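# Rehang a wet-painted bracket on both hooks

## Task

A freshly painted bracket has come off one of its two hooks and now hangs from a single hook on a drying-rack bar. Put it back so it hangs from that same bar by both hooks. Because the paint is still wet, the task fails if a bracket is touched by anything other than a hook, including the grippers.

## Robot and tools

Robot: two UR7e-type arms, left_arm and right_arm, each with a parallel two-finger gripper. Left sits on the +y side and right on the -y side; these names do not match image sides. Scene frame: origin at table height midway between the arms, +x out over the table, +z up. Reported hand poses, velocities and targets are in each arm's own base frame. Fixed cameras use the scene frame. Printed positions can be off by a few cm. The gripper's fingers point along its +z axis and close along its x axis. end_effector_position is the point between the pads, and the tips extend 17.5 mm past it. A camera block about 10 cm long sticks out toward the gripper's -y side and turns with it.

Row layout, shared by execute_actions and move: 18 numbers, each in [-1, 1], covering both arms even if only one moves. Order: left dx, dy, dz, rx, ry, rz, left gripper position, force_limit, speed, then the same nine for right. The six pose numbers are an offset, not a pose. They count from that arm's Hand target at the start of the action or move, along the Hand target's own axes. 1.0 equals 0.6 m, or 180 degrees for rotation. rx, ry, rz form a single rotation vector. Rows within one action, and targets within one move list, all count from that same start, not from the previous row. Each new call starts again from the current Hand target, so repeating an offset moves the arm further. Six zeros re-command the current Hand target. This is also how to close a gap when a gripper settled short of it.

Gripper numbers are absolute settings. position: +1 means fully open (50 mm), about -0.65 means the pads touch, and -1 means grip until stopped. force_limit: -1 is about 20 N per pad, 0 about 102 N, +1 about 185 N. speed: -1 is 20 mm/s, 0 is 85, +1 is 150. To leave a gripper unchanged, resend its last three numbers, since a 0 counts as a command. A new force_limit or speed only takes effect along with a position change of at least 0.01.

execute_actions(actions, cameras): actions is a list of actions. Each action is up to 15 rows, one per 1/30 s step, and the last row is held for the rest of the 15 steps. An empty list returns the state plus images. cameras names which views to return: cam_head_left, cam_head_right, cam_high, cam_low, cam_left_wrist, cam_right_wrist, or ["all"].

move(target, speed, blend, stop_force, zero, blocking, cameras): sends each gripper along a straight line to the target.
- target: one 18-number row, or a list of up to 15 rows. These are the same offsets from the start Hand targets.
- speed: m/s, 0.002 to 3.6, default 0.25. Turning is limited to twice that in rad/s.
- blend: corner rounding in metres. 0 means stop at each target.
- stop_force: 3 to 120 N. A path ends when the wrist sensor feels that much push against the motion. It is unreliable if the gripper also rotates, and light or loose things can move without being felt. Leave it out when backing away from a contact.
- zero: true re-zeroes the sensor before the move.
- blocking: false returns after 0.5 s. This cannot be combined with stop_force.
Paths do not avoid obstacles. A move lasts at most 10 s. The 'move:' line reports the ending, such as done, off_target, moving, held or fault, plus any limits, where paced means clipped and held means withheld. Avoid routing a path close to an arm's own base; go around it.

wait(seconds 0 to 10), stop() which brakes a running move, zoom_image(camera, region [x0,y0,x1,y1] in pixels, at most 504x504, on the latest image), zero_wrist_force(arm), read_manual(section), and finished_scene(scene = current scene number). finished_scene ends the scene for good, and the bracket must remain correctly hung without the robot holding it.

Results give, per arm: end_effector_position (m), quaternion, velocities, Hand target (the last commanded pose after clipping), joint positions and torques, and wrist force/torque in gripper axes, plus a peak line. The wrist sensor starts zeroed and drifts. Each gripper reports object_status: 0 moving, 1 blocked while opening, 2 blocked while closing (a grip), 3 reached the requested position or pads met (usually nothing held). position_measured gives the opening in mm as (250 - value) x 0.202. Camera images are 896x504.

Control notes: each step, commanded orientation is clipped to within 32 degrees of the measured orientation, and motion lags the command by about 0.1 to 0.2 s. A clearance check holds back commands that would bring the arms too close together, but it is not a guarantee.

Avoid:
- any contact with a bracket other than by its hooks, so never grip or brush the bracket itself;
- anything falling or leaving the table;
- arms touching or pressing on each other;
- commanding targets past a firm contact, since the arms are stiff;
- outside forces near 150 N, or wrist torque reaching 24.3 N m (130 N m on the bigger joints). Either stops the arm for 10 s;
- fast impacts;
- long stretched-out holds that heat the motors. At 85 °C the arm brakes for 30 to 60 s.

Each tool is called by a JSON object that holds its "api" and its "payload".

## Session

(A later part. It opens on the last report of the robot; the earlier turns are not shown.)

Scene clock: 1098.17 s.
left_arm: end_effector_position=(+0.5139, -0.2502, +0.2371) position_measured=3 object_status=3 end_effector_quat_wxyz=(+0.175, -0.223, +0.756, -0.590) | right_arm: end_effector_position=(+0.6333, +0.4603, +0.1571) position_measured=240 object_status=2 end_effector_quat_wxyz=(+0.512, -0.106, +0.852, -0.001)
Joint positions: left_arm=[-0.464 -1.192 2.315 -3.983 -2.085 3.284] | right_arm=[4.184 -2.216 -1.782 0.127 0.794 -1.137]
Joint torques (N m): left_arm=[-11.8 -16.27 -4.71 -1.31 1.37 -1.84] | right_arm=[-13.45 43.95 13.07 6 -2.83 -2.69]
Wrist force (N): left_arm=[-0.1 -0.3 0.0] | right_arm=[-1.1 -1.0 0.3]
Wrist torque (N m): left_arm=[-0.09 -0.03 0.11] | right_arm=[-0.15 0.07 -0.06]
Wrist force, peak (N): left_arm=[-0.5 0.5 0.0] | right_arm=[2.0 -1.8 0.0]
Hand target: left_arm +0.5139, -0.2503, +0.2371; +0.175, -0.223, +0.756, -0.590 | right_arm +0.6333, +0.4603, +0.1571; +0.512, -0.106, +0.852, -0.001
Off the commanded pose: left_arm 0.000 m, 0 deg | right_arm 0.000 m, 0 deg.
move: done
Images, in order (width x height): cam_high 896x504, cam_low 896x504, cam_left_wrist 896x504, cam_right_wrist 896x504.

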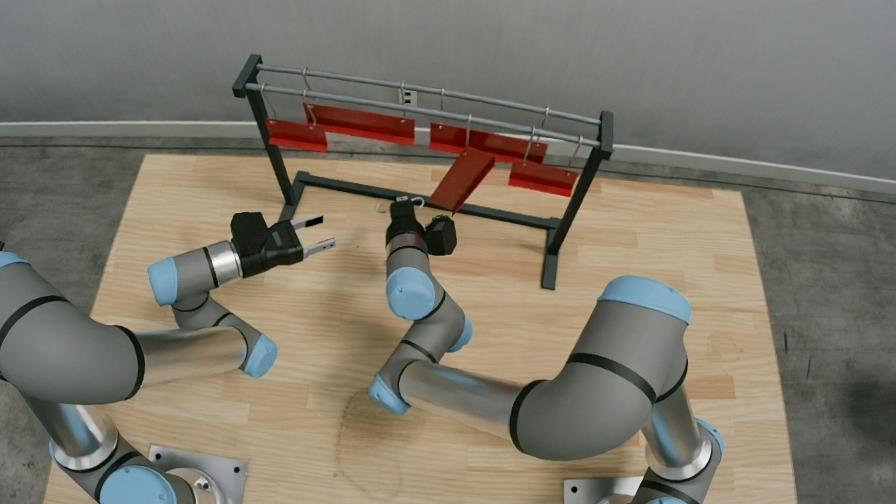

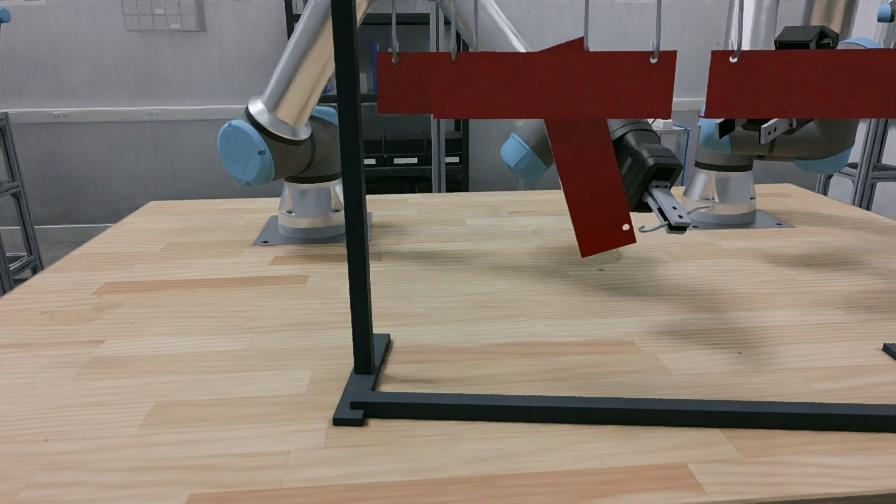

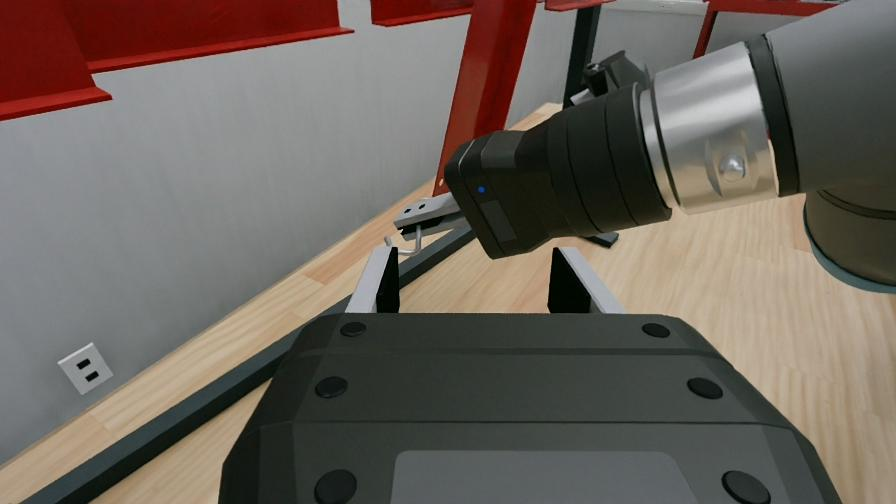

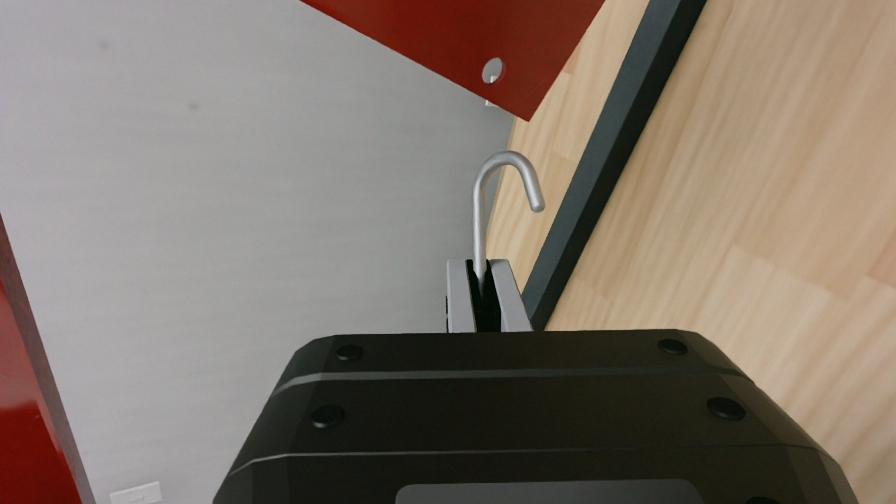

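{"api": "move", "payload": {"target": [0,0,0,0,0,0,1,1,1,-0.0373,-0.0145,0.051,0,0,0,-1,0.2,-0.7], "speed": 0.1, "cameras": ["cam_low","cam_right_wrist"]}}

{"api": "zoom_image", "payload": {"camera": "cam_low", "region": [600, 180, 730, 260]}}

{"api": "zoom_image", "payload": {"camera": "cam_right_wrist", "region": [420, 60, 600, 280]}}

Scene clock: 1289.43 s.
left_arm: end_effector_position=(+0.5139, -0.2503, +0.2371) position_measured=3 object_status=3 end_effector_quat_wxyz=(+0.175, -0.223, +0.756, -0.590) | right_arm: end_effector_position=(+0.6716, +0.4591, +0.1630) position_measured=240 object_status=2 end_effector_quat_wxyz=(+0.512, -0.106, +0.852, -0.001)
Joint positions: left_arm=[-0.464 -1.192 2.315 -3.983 -2.085 3.284] | right_arm=[4.128 -2.257 -1.687 0.108 0.837 -1.188]
Joint torques (N m): left_arm=[-11.57 -17.13 -4.6 -1.55 1.41 -1.77] | right_arm=[-13.69 45.03 27.84 0.88 0.47 -2.78]
Wrist force (N): left_arm=[0.0 0.0 0.0] | right_arm=[-0.8 -1.0 0.3]
Wrist torque (N m): left_arm=[-0.07 -0.04 0.11] | right_arm=[-0.15 0.07 -0.06]
Wrist force, peak (N): left_arm=[-0.1 -0.3 0.2] | right_arm=[-1.4 -1.2 1.1]
Hand target: left_arm +0.5139, -0.2503, +0.2371; +0.175, -0.223, +0.756, -0.590 | right_arm +0.6717, +0.4591, +0.1630; +0.512, -0.106, +0.852, -0.001
Off the commanded pose: left_arm 0.000 m, 0 deg | right_arm 0.000 m, 0 deg.
move: done
Images, in order (width x height): cam_low 896x504, cam_right_wrist 896x504.

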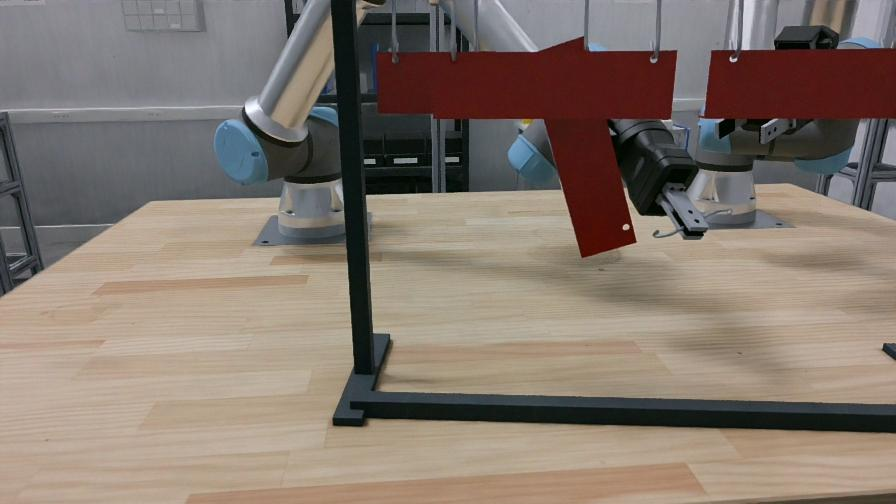

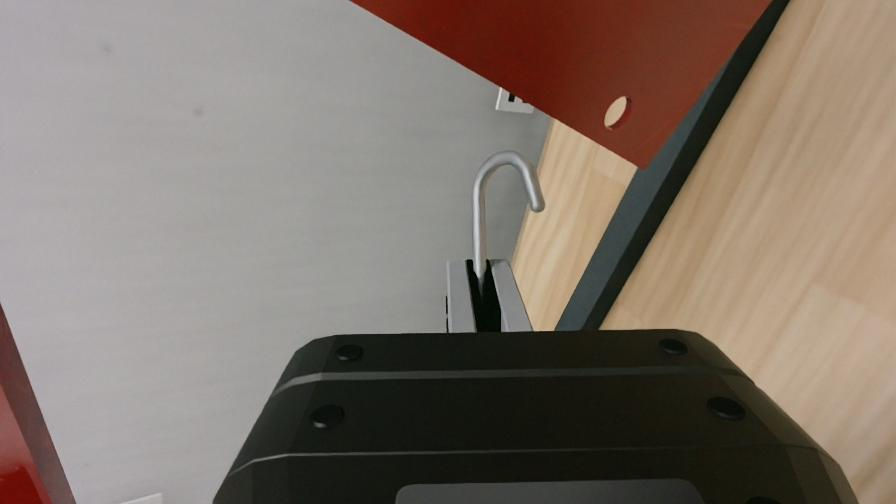

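Scaled by 3.877.

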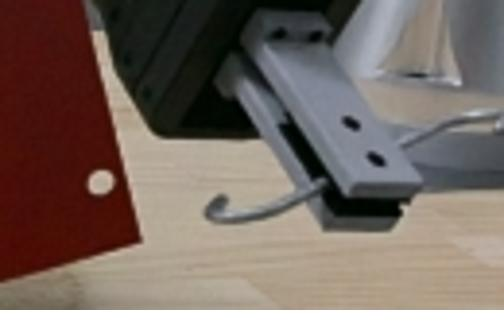

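Scaled by 2.291.

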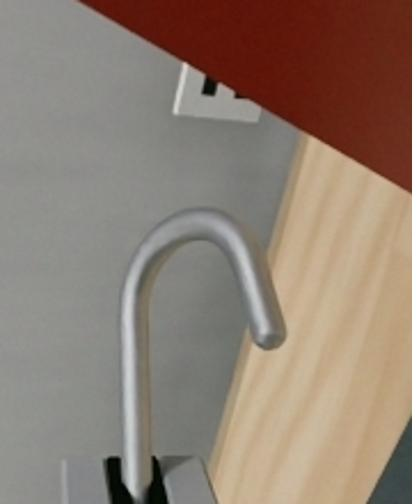

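{"api": "zoom_image", "payload": {"camera": "cam_low", "region": [615, 205, 695, 250]}}

Scaled by 6.300.

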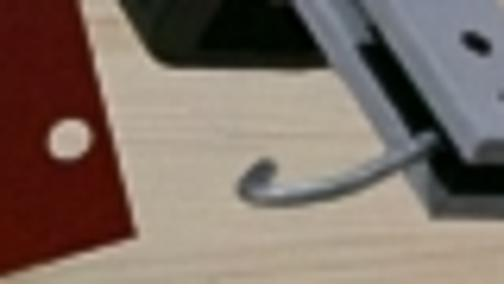

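{"api": "move", "payload": {"target": [[0,0,0,0,0,0,1,1,1,0.0082,0.0024,0.005,0.0228,0.0199,-0.0466,-1,0.2,-0.7],[0,0,0,0,0,0,1,1,1,0.0235,-0.0468,-0.0207,0.0228,0.0199,-0.0466,-1,0.2,-0.7]], "speed": [0.1,0.06], "cameras": ["cam_low","cam_right_wrist","cam_left_wrist"]}}

{"api": "zoom_image", "payload": {"camera": "cam_low", "region": [590, 190, 670, 250]}}

{"api": "zoom_image", "payload": {"camera": "cam_right_wrist", "region": [420, 100, 600, 300]}}

{"api": "zoom_image", "payload": {"camera": "cam_left_wrist", "region": [380, 140, 500, 260]}}

Scene clock: 1354.67 s.
left_arm: end_effector_position=(+0.5139, -0.2503, +0.2371) position_measured=3 object_status=3 end_effector_quat_wxyz=(+0.175, -0.223, +0.756, -0.590) | right_arm: end_effector_position=(+0.6596, +0.4279, +0.1597) position_measured=240 object_status=2 end_effector_quat_wxyz=(+0.487, -0.149, +0.857, -0.072)
Joint positions: left_arm=[-0.464 -1.192 2.315 -3.983 -2.085 3.284] | right_arm=[4.13 -2.197 -1.749 -0.006 0.789 -1.253]
Joint torques (N m): left_arm=[-11.63 -18.83 -5.33 -2.56 1.37 -1.82] | right_arm=[-11.97 56.53 13.65 5.73 0.3 -2.89]
Wrist force (N): left_arm=[-0.1 -0.2 0.1] | right_arm=[-0.9 -0.5 0.6]
Wrist torque (N m): left_arm=[-0.09 -0.04 0.11] | right_arm=[-0.05 0.06 -0.10]
Wrist force, peak (N): left_arm=[0.0 -0.4 -0.2] | right_arm=[-1.4 -1.0 0.5]
Hand target: left_arm +0.5139, -0.2503, +0.2371; +0.175, -0.223, +0.756, -0.590 | right_arm +0.6595, +0.4278, +0.1597; +0.487, -0.149, +0.857, -0.072
Off the commanded pose: left_arm 0.000 m, 0 deg | right_arm 0.000 m, 0 deg.
move: done
Images, in order (width x height): cam_low 896x504, cam_left_wrist 896x504, cam_right_wrist 896x504.

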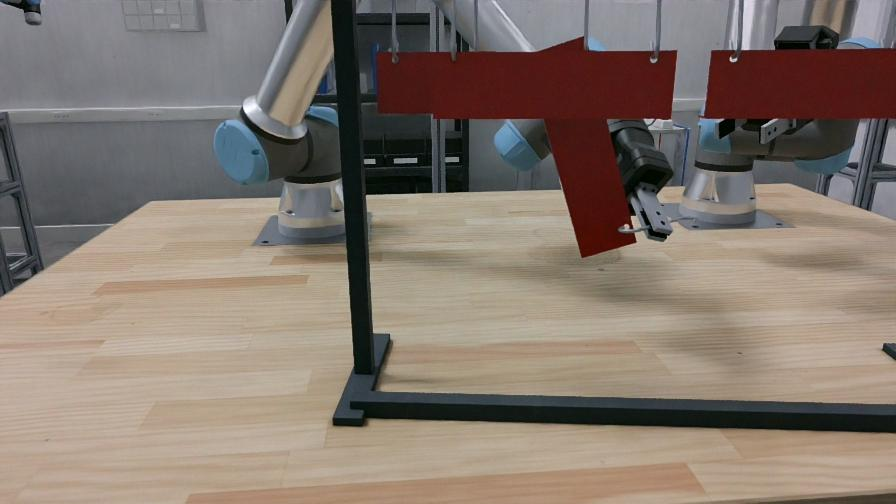

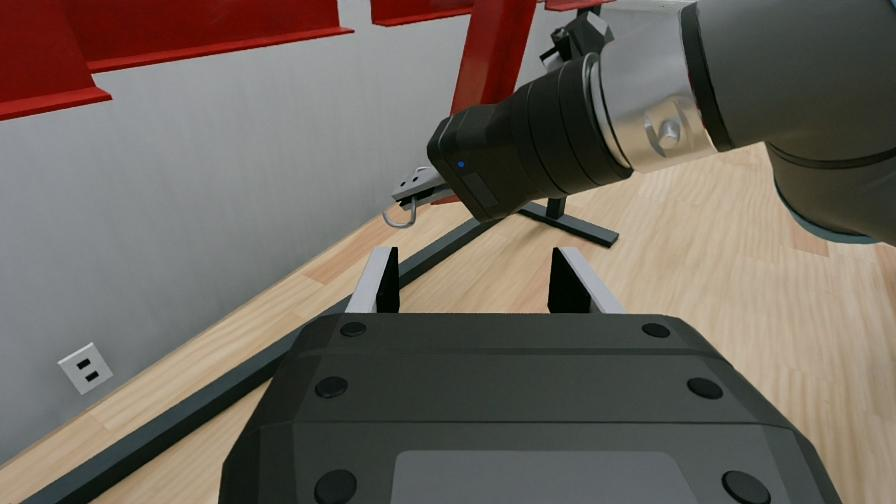

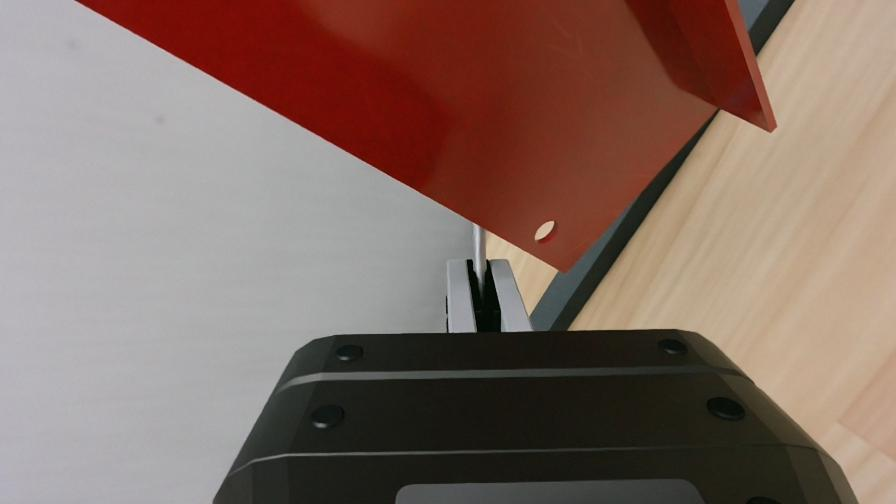

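Scaled by 6.300.

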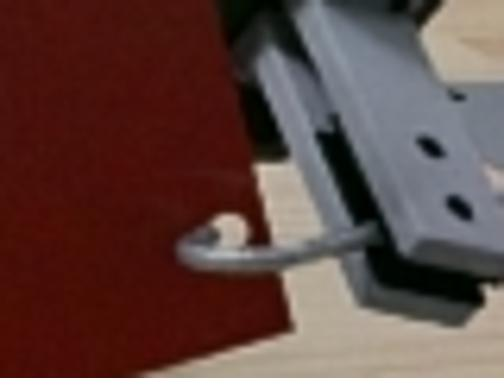

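Scaled by 2.520.

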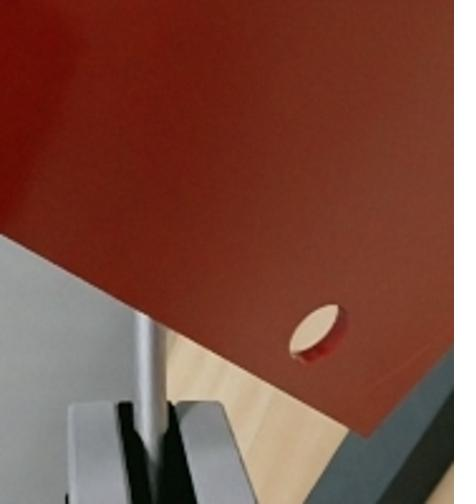

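Scaled by 4.200.

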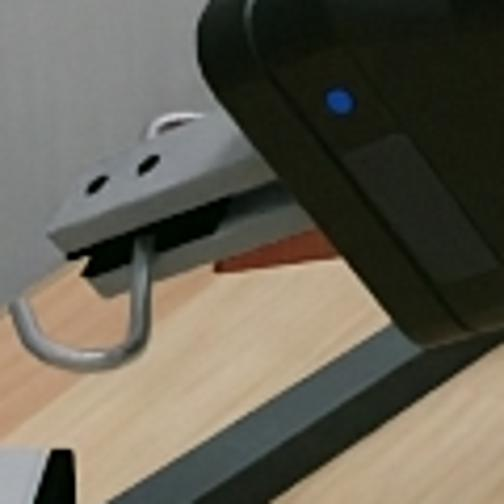

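{"api": "move", "payload": {"target": [0,0,0,0,0,0,1,1,1,0.0041,0.0156,-0.0118,0,0,0,-1,0.2,-0.7], "speed": 0.02, "cameras": ["cam_low","cam_right_wrist"]}}

{"api": "zoom_image", "payload": {"camera": "cam_low", "region": [590, 190, 670, 250]}}

{"api": "zoom_image", "payload": {"camera": "cam_right_wrist", "region": [420, 100, 600, 300]}}

Scene clock: 1380.40 s.
left_arm: end_effector_position=(+0.5139, -0.2503, +0.2371) position_measured=3 object_status=3 end_effector_quat_wxyz=(+0.175, -0.223, +0.756, -0.590) | right_arm: end_effector_position=(+0.6507, +0.4356, +0.1589) position_measured=240 object_status=2 end_effector_quat_wxyz=(+0.487, -0.149, +0.857, -0.072)
Joint positions: left_arm=[-0.464 -1.192 2.315 -3.983 -2.085 3.284] | right_arm=[4.15 -2.193 -1.755 -0.018 0.776 -1.233]
Joint torques (N m): left_arm=[-11.93 -20 -5.23 -3.41 1.27 -1.75] | right_arm=[12.72 56.9 13.47 0.85 -2.94 3.06]
Wrist force (N): left_arm=[-0.2 -0.2 -0.2] | right_arm=[-0.9 -0.8 0.3]
Wrist torque (N m): left_arm=[-0.08 -0.02 0.11] | right_arm=[-0.09 0.07 -0.24]
Wrist force, peak (N): left_arm=[-0.1 -0.4 0.2] | right_arm=[-0.8 -1.4 0.9]
Hand target: left_arm +0.5139, -0.2503, +0.2371; +0.175, -0.223, +0.756, -0.590 | right_arm +0.6505, +0.4357, +0.1589; +0.487, -0.149, +0.857, -0.072
Off the commanded pose: left_arm 0.000 m, 0 deg | right_arm 0.000 m, 0 deg.
move: done
Images, in order (width x height): cam_low 896x504, cam_right_wrist 896x504.

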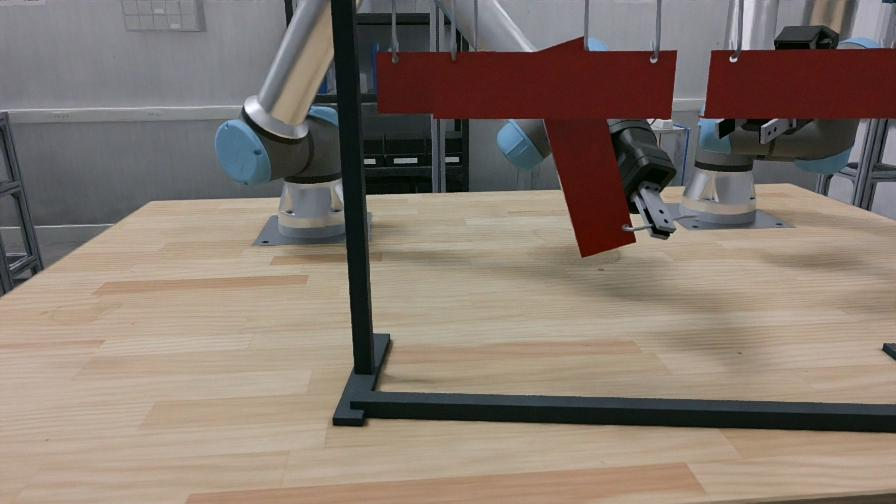

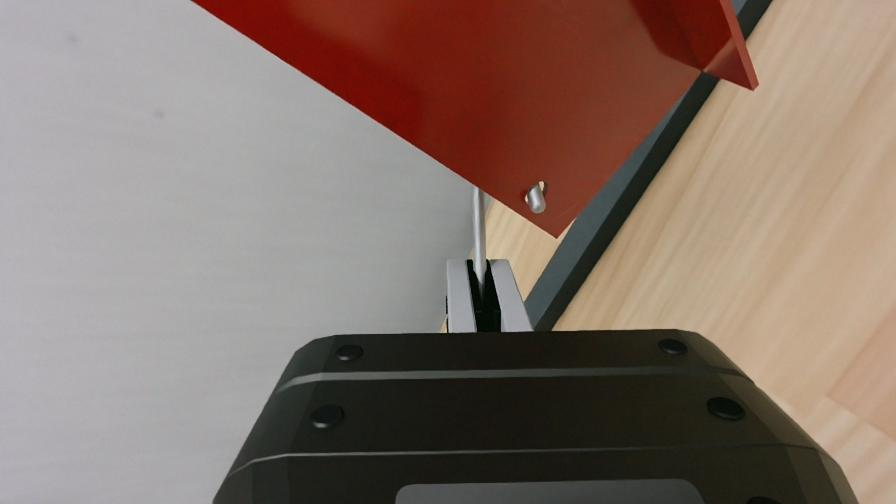

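Scaled by 6.300.

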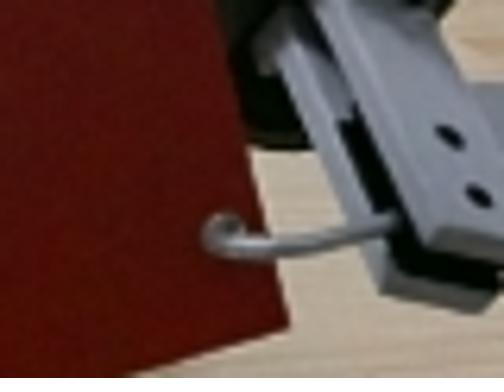

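Scaled by 2.520.

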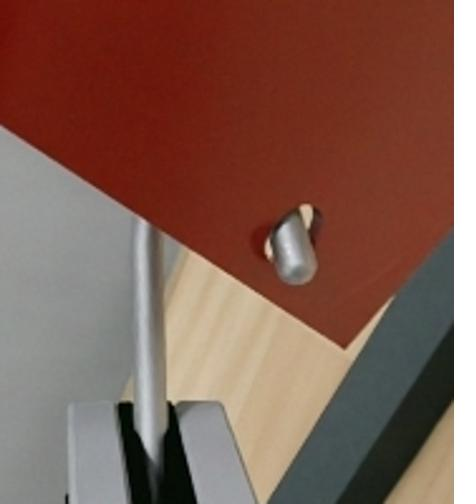

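{"api": "move", "payload": {"target": [[0,0,0,0,0,0,1,1,1,0.0001,0.0074,-0.004,0,0,0,-1,0.2,-0.7],[0,0,0,0,0,0,1,1,1,0.0027,0.0121,-0.0106,0,0,0,-1,0.2,-0.7]], "speed": 0.02, "blend": [0.001,0], "cameras": ["cam_low","cam_right_wrist"]}}

{"api": "zoom_image", "payload": {"camera": "cam_low", "region": [590, 190, 670, 250]}}

{"api": "zoom_image", "payload": {"camera": "cam_right_wrist", "region": [420, 80, 600, 280]}}

Scene clock: 1405.03 s.
left_arm: end_effector_position=(+0.5139, -0.2503, +0.2371) position_measured=3 object_status=3 end_effector_quat_wxyz=(+0.175, -0.223, +0.756, -0.590) | right_arm: end_effector_position=(+0.6431, +0.4418, +0.1588) position_measured=240 object_status=2 end_effector_quat_wxyz=(+0.487, -0.149, +0.857, -0.072)
Joint positions: left_arm=[-0.464 -1.192 2.315 -3.983 -2.085 3.284] | right_arm=[4.167 -2.189 -1.76 -0.03 0.765 -1.216]
Joint torques (N m): left_arm=[-11.73 -21.8 -4.75 -3.59 1.35 -1.68] | right_arm=[11.39 56.86 14.9 0.96 -3 2.91]
Wrist force (N): left_arm=[-0.2 0.0 0.0] | right_arm=[-1.0 -0.7 0.4]
Wrist torque (N m): left_arm=[-0.06 -0.02 0.11] | right_arm=[-0.08 0.09 -0.25]
Wrist force, peak (N): left_arm=[-0.2 -0.3 0.0] | right_arm=[-1.2 -0.8 0.5]
Hand target: left_arm +0.5139, -0.2503, +0.2371; +0.175, -0.223, +0.756, -0.590 | right_arm +0.6430, +0.4419, +0.1588; +0.487, -0.149, +0.857, -0.072
Off the commanded pose: left_arm 0.000 m, 0 deg | right_arm 0.000 m, 0 deg.
move: done
Images, in order (width x height): cam_low 896x504, cam_right_wrist 896x504.

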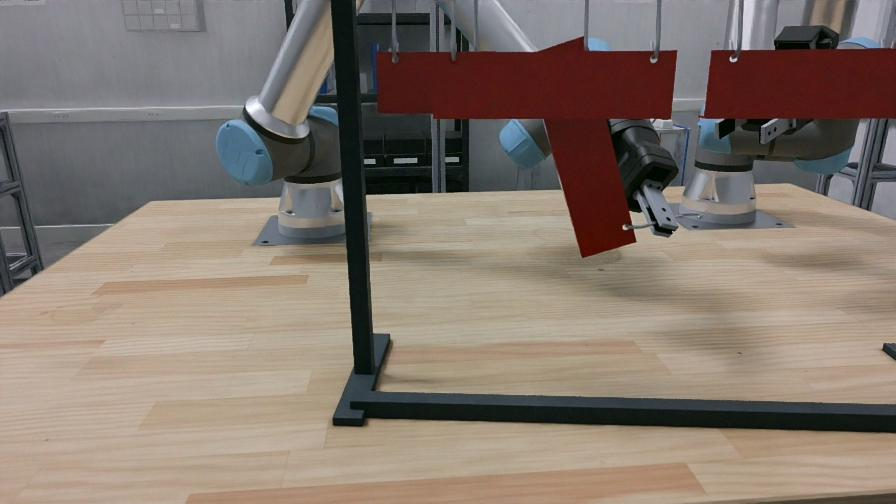

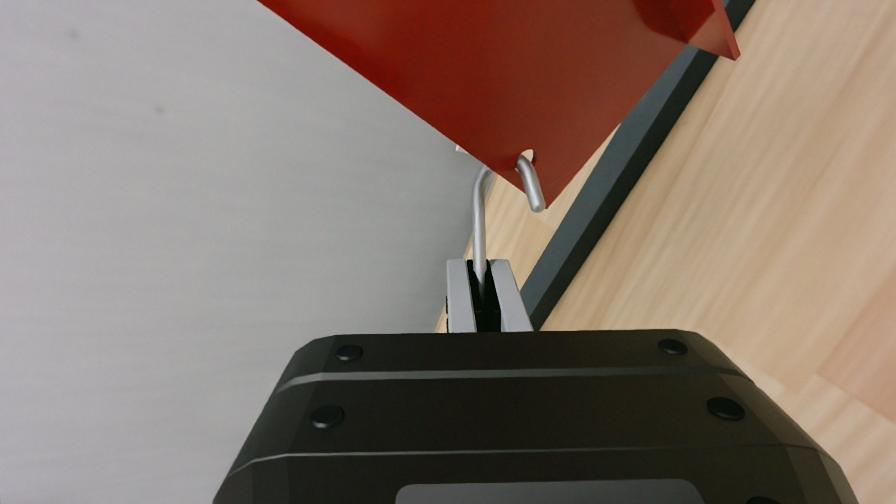

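Scaled by 6.300.

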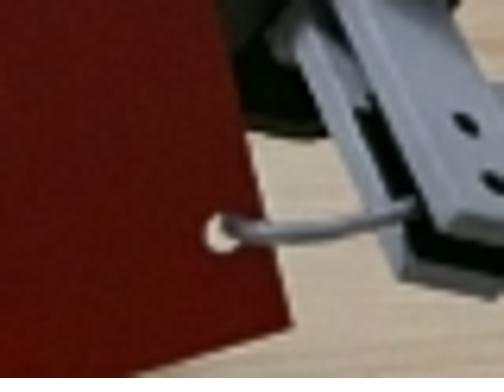

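Scaled by 2.520.

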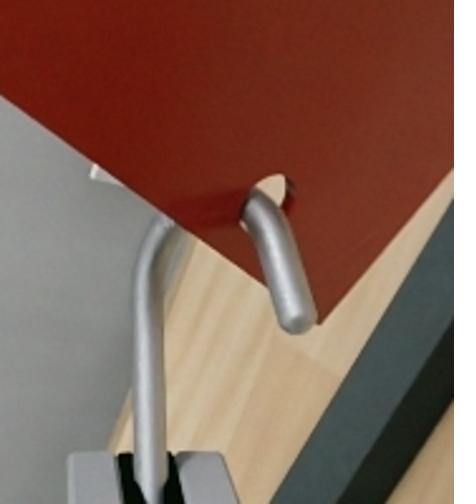

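{"api": "move", "payload": {"target": [[-0.0279,-0.0475,-0.062,0.0259,0.0166,0.002,1,1,1,-0.035,0.0277,-0.0052,-0.0205,-0.0179,0.042,-1,0.2,-0.7],[-0.0559,-0.095,-0.124,0.0517,0.0332,0.0041,1,1,1,-0.0707,0.0488,-0.0145,-0.041,-0.0358,0.0839,-1,0.2,-0.7],[-0.0838,-0.1425,-0.186,0.0776,0.0498,0.0061,1,1,1,-0.1197,0.0703,-0.0313,-0.0672,-0.0587,0.1375,-1,0.2,-0.7]], "speed": 0.06, "blend": [0.004,0.004,0], "cameras": ["cam_low","cam_right_wrist","cam_left_wrist"]}}

{"api": "zoom_image", "payload": {"camera": "cam_low", "region": [540, 110, 760, 260]}}

Scene clock: 1616.97 s.
left_arm: end_effector_position=(+0.5082, -0.1495, +0.3470) position_measured=3 object_status=3 end_effector_quat_wxyz=(+0.147, -0.147, +0.692, -0.692) | right_arm: end_effector_position=(+0.6535, +0.5048, +0.2155) position_measured=240 object_status=2 end_effector_quat_wxyz=(+0.549, -0.019, +0.824, +0.137)
Joint positions: left_arm=[-0.116 -1.204 2.124 -4.061 -2.607 3.143] | right_arm=[4.172 -2.248 -1.665 0.282 0.87 -1.019]
Joint torques (N m): left_arm=[9.75 -18.22 -22.51 -3.22 -1.73 -1.82] | right_arm=[12.54 46.81 29.3 6.07 0.85 2.94]
Wrist force (N): left_arm=[-0.3 0.4 0.2] | right_arm=[0.7 -1.8 0.6]
Wrist torque (N m): left_arm=[-0.06 -0.07 0.07] | right_arm=[-0.23 -0.08 -0.03]
Wrist force, peak (N): left_arm=[-0.5 -0.3 -0.5] | right_arm=[0.6 -1.7 0.9]
Hand target: left_arm +0.5082, -0.1494, +0.3471; +0.147, -0.146, +0.692, -0.692 | right_arm +0.6535, +0.5048, +0.2156; +0.549, -0.019, +0.824, +0.137
Off the commanded pose: left_arm 0.000 m, 0 deg | right_arm 0.000 m, 0 deg.
move: done
Images, in order (width x height): cam_low 896x504, cam_left_wrist 896x504, cam_right_wrist 896x504.

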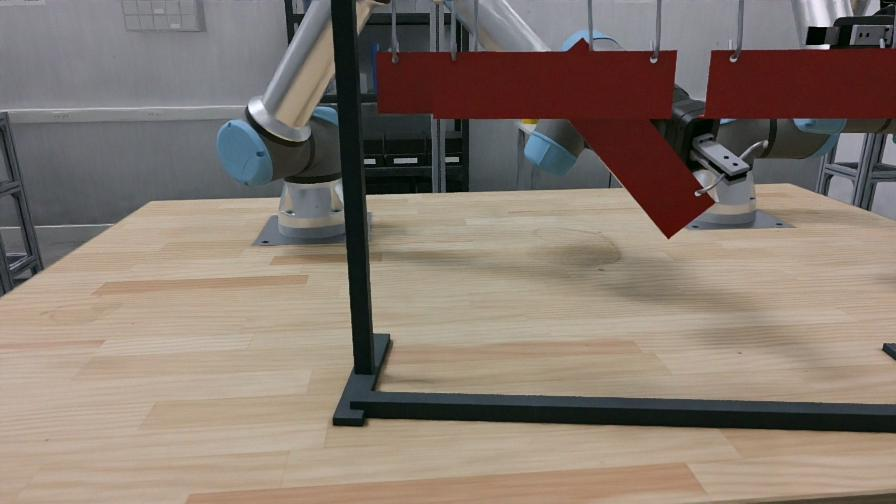

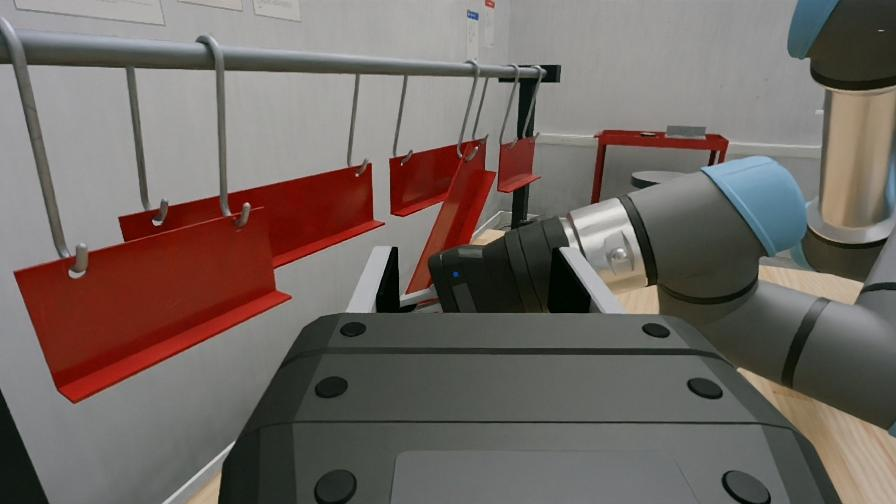

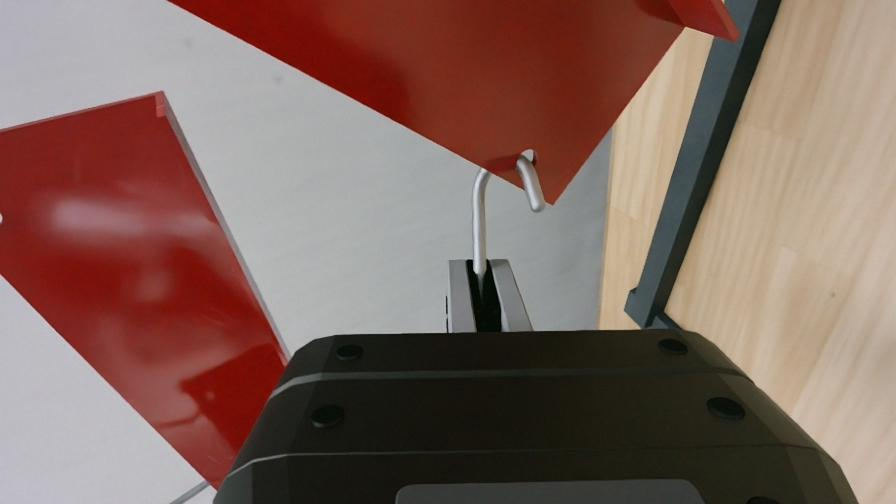

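Scaled by 2.291.

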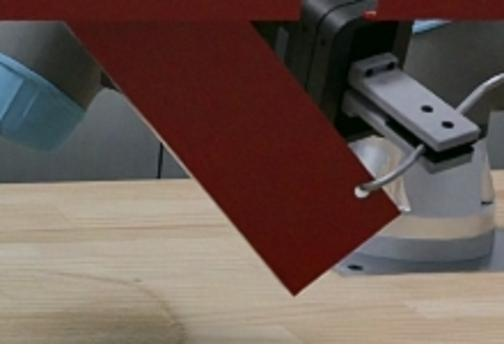

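{"api": "move", "payload": {"target": [[0,0,0,0,0,0,1,1,1,-0.0418,0.0362,-0.0072,-0.0262,-0.0229,0.0536,-1,0.2,-0.7],[0,0,0,0,0,0,1,1,1,-0.0878,0.0648,-0.0205,-0.0535,-0.0467,0.1095,-1,0.2,-0.7],[0,0,0,0,0,0,1,1,1,-0.1353,0.085,-0.039,-0.0809,-0.0706,0.1655,-1,0.2,-0.7],[0,0,0,0,0,0,1,1,1,-0.1748,0.0937,-0.0575,-0.1059,-0.0925,0.2167,-1,0.2,-0.7],[0,0,0,0,0,0,1,1,1,-0.2082,0.0968,-0.0755,-0.1264,-0.1104,0.2587,-1,0.2,-0.7]], "speed": 0.07, "blend": [0.004,0.004,0.004,0.004,0], "cameras": ["cam_low","cam_right_wrist","cam_left_wrist"]}}

{"api": "zoom_image", "payload": {"camera": "cam_left_wrist", "region": [300, 20, 560, 240]}}

Scene clock: 1643.70 s.
left_arm: end_effector_position=(+0.5082, -0.1494, +0.3471) position_measured=3 object_status=3 end_effector_quat_wxyz=(+0.147, -0.146, +0.692, -0.692) | right_arm: end_effector_position=(+0.6516, +0.5346, +0.3574) position_measured=240 object_status=2 end_effector_quat_wxyz=(+0.566, +0.223, +0.619, +0.496)
Joint positions: left_arm=[-0.116 -1.204 2.124 -4.062 -2.607 3.142] | right_arm=[4.183 -2.345 -1.461 0.835 0.91 -0.611]
Joint torques (N m): left_arm=[9.75 -17.93 -22.15 -3.14 -1.73 -1.68] | right_arm=[13.14 50.05 29.75 4.15 -1.23 3.01]
Wrist force (N): left_arm=[-0.3 0.2 0.2] | right_arm=[1.8 -4.1 -0.3]
Wrist torque (N m): left_arm=[-0.08 -0.07 0.06] | right_arm=[-0.43 -0.49 0.25]
Wrist force, peak (N): left_arm=[-0.6 0.1 -0.2] | right_arm=[2.1 -4.5 -0.1]
Hand target: left_arm +0.5082, -0.1494, +0.3471; +0.147, -0.146, +0.692, -0.692 | right_arm +0.6516, +0.5346, +0.3575; +0.566, +0.223, +0.619, +0.496
Off the commanded pose: left_arm 0.000 m, 0 deg | right_arm 0.000 m, 0 deg.
move: done
Images, in order (width x height): cam_low 896x504, cam_left_wrist 896x504, cam_right_wrist 896x504.

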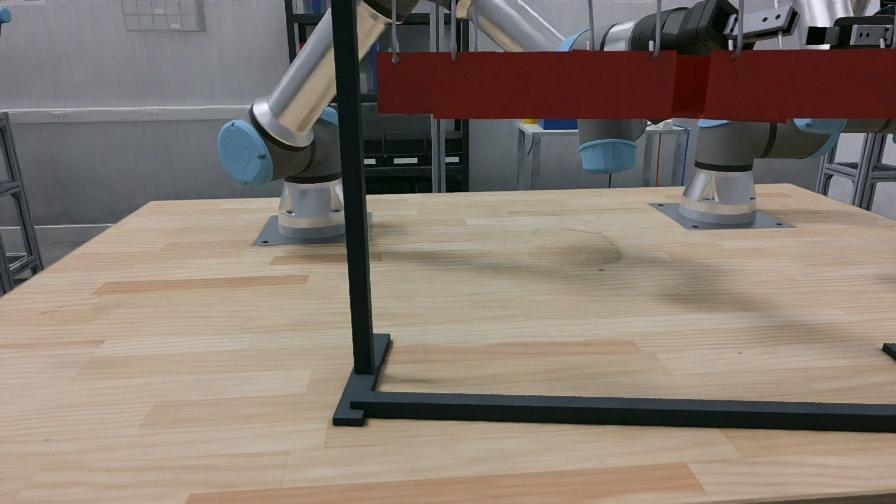

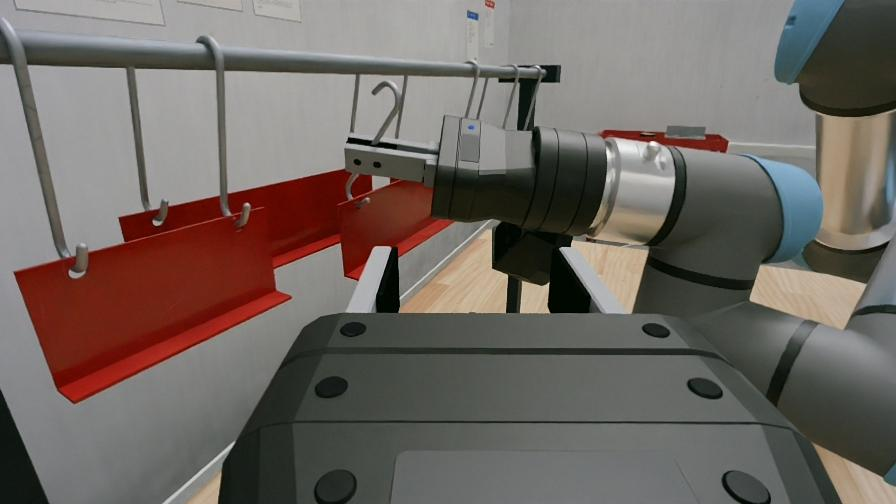

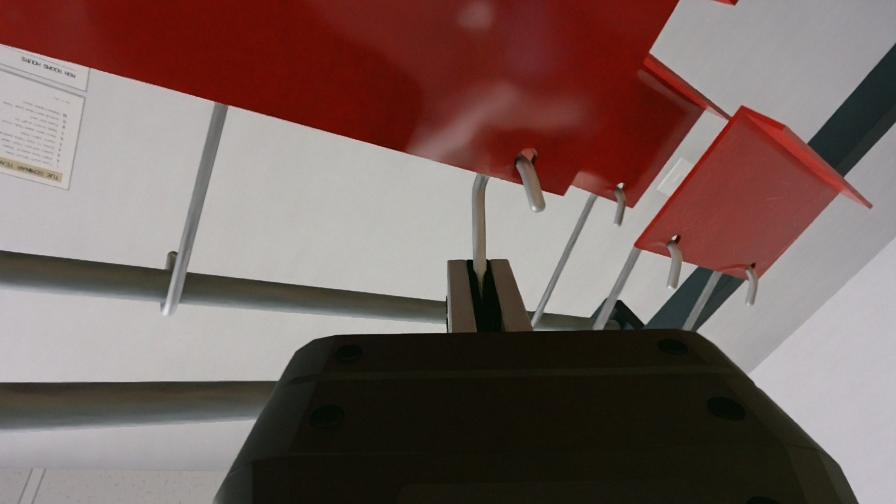

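Scaled by 1.938.

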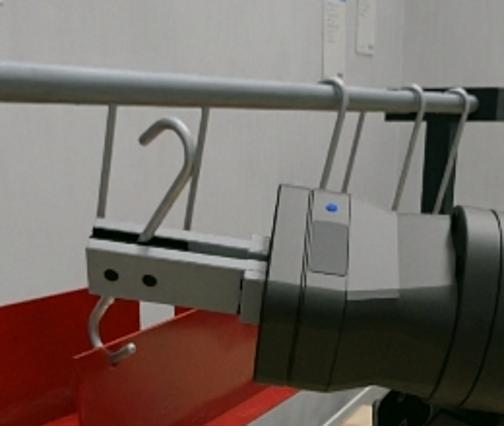

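{"api": "move", "payload": {"target": [[0,0,0,0,0,0,1,1,1,-0.0268,0.0455,0.0013,-0.0114,-0.0099,0.0233,-1,0.2,-0.7],[0,0,0,0,0,0,1,1,1,-0.0427,0.04,0.0282,0.1278,0.0442,0.1136,-1,0.2,-0.7]], "speed": [0.06,0.05], "cameras": ["cam_low","cam_right_wrist","cam_left_wrist"]}}

{"api": "zoom_image", "payload": {"camera": "cam_left_wrist", "region": [300, 0, 540, 200]}}

Scene clock: 1665.60 s.
left_arm: end_effector_position=(+0.5082, -0.1494, +0.3471) position_measured=3 object_status=3 end_effector_quat_wxyz=(+0.147, -0.146, +0.692, -0.692) | right_arm: end_effector_position=(+0.6670, +0.5290, +0.3929) position_measured=240 object_status=2 end_effector_quat_wxyz=(+0.371, +0.402, +0.693, +0.470)
Joint positions: left_arm=[-0.116 -1.204 2.124 -4.062 -2.607 3.142] | right_arm=[4.146 -2.089 -1.471 0.068 0.973 0.06]
Joint torques (N m): left_arm=[10.05 -18.68 -21.93 -3 -1.62 -1.7] | right_arm=[-14.28 58.27 33.75 1.02 1.27 3.02]
Wrist force (N): left_arm=[-0.3 -0.2 0.3] | right_arm=[1.2 -4.0 0.8]
Wrist torque (N m): left_arm=[-0.15 -0.08 0.06] | right_arm=[-0.39 -0.39 0.36]
Wrist force, peak (N): left_arm=[-0.6 0.2 0.1] | right_arm=[2.1 -4.7 -0.5]
Hand target: left_arm +0.5082, -0.1494, +0.3471; +0.147, -0.146, +0.692, -0.692 | right_arm +0.6670, +0.5290, +0.3929; +0.371, +0.402, +0.693, +0.470
Off the commanded pose: left_arm 0.000 m, 0 deg | right_arm 0.000 m, 0 deg.
move: done
Images, in order (width x height): cam_low 896x504, cam_left_wrist 896x504, cam_right_wrist 896x504.

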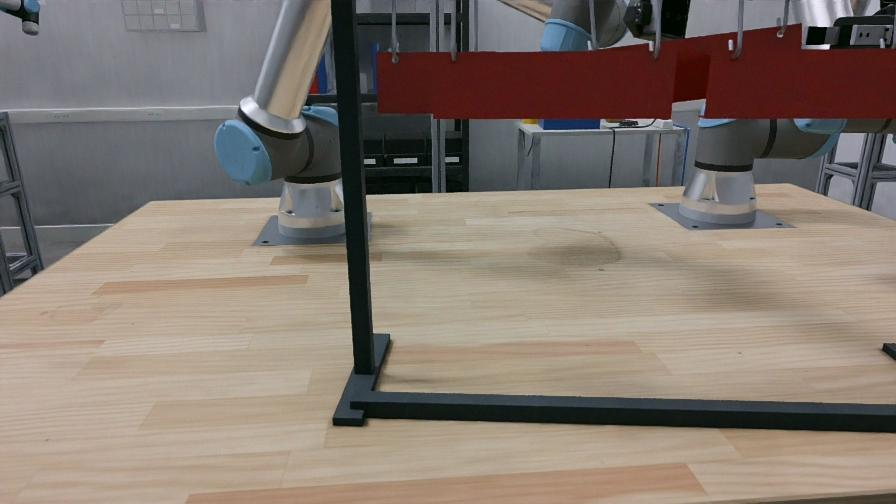

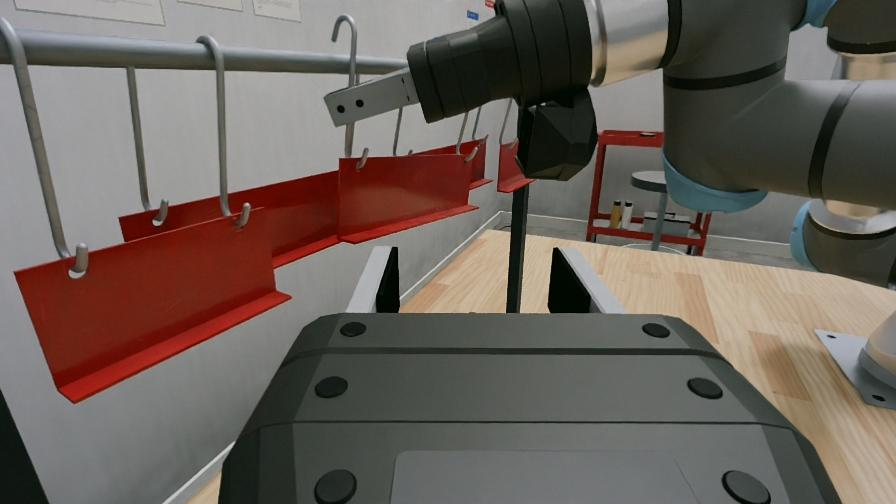

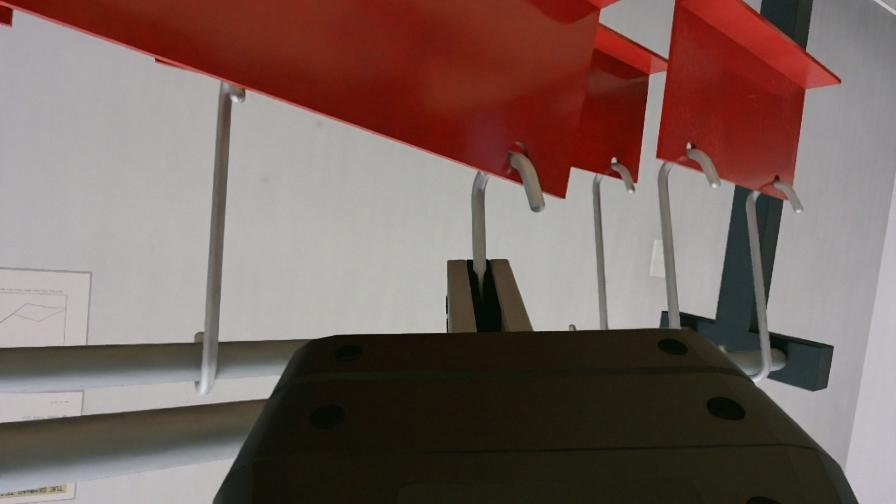

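Scaled by 2.100.

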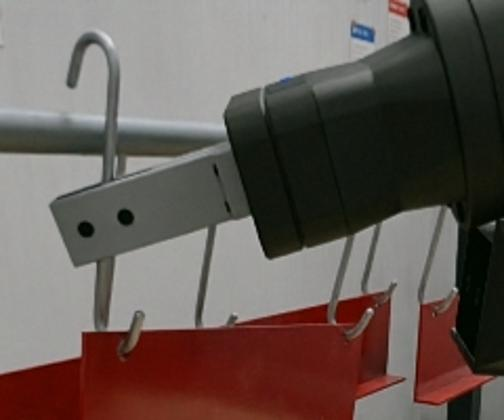

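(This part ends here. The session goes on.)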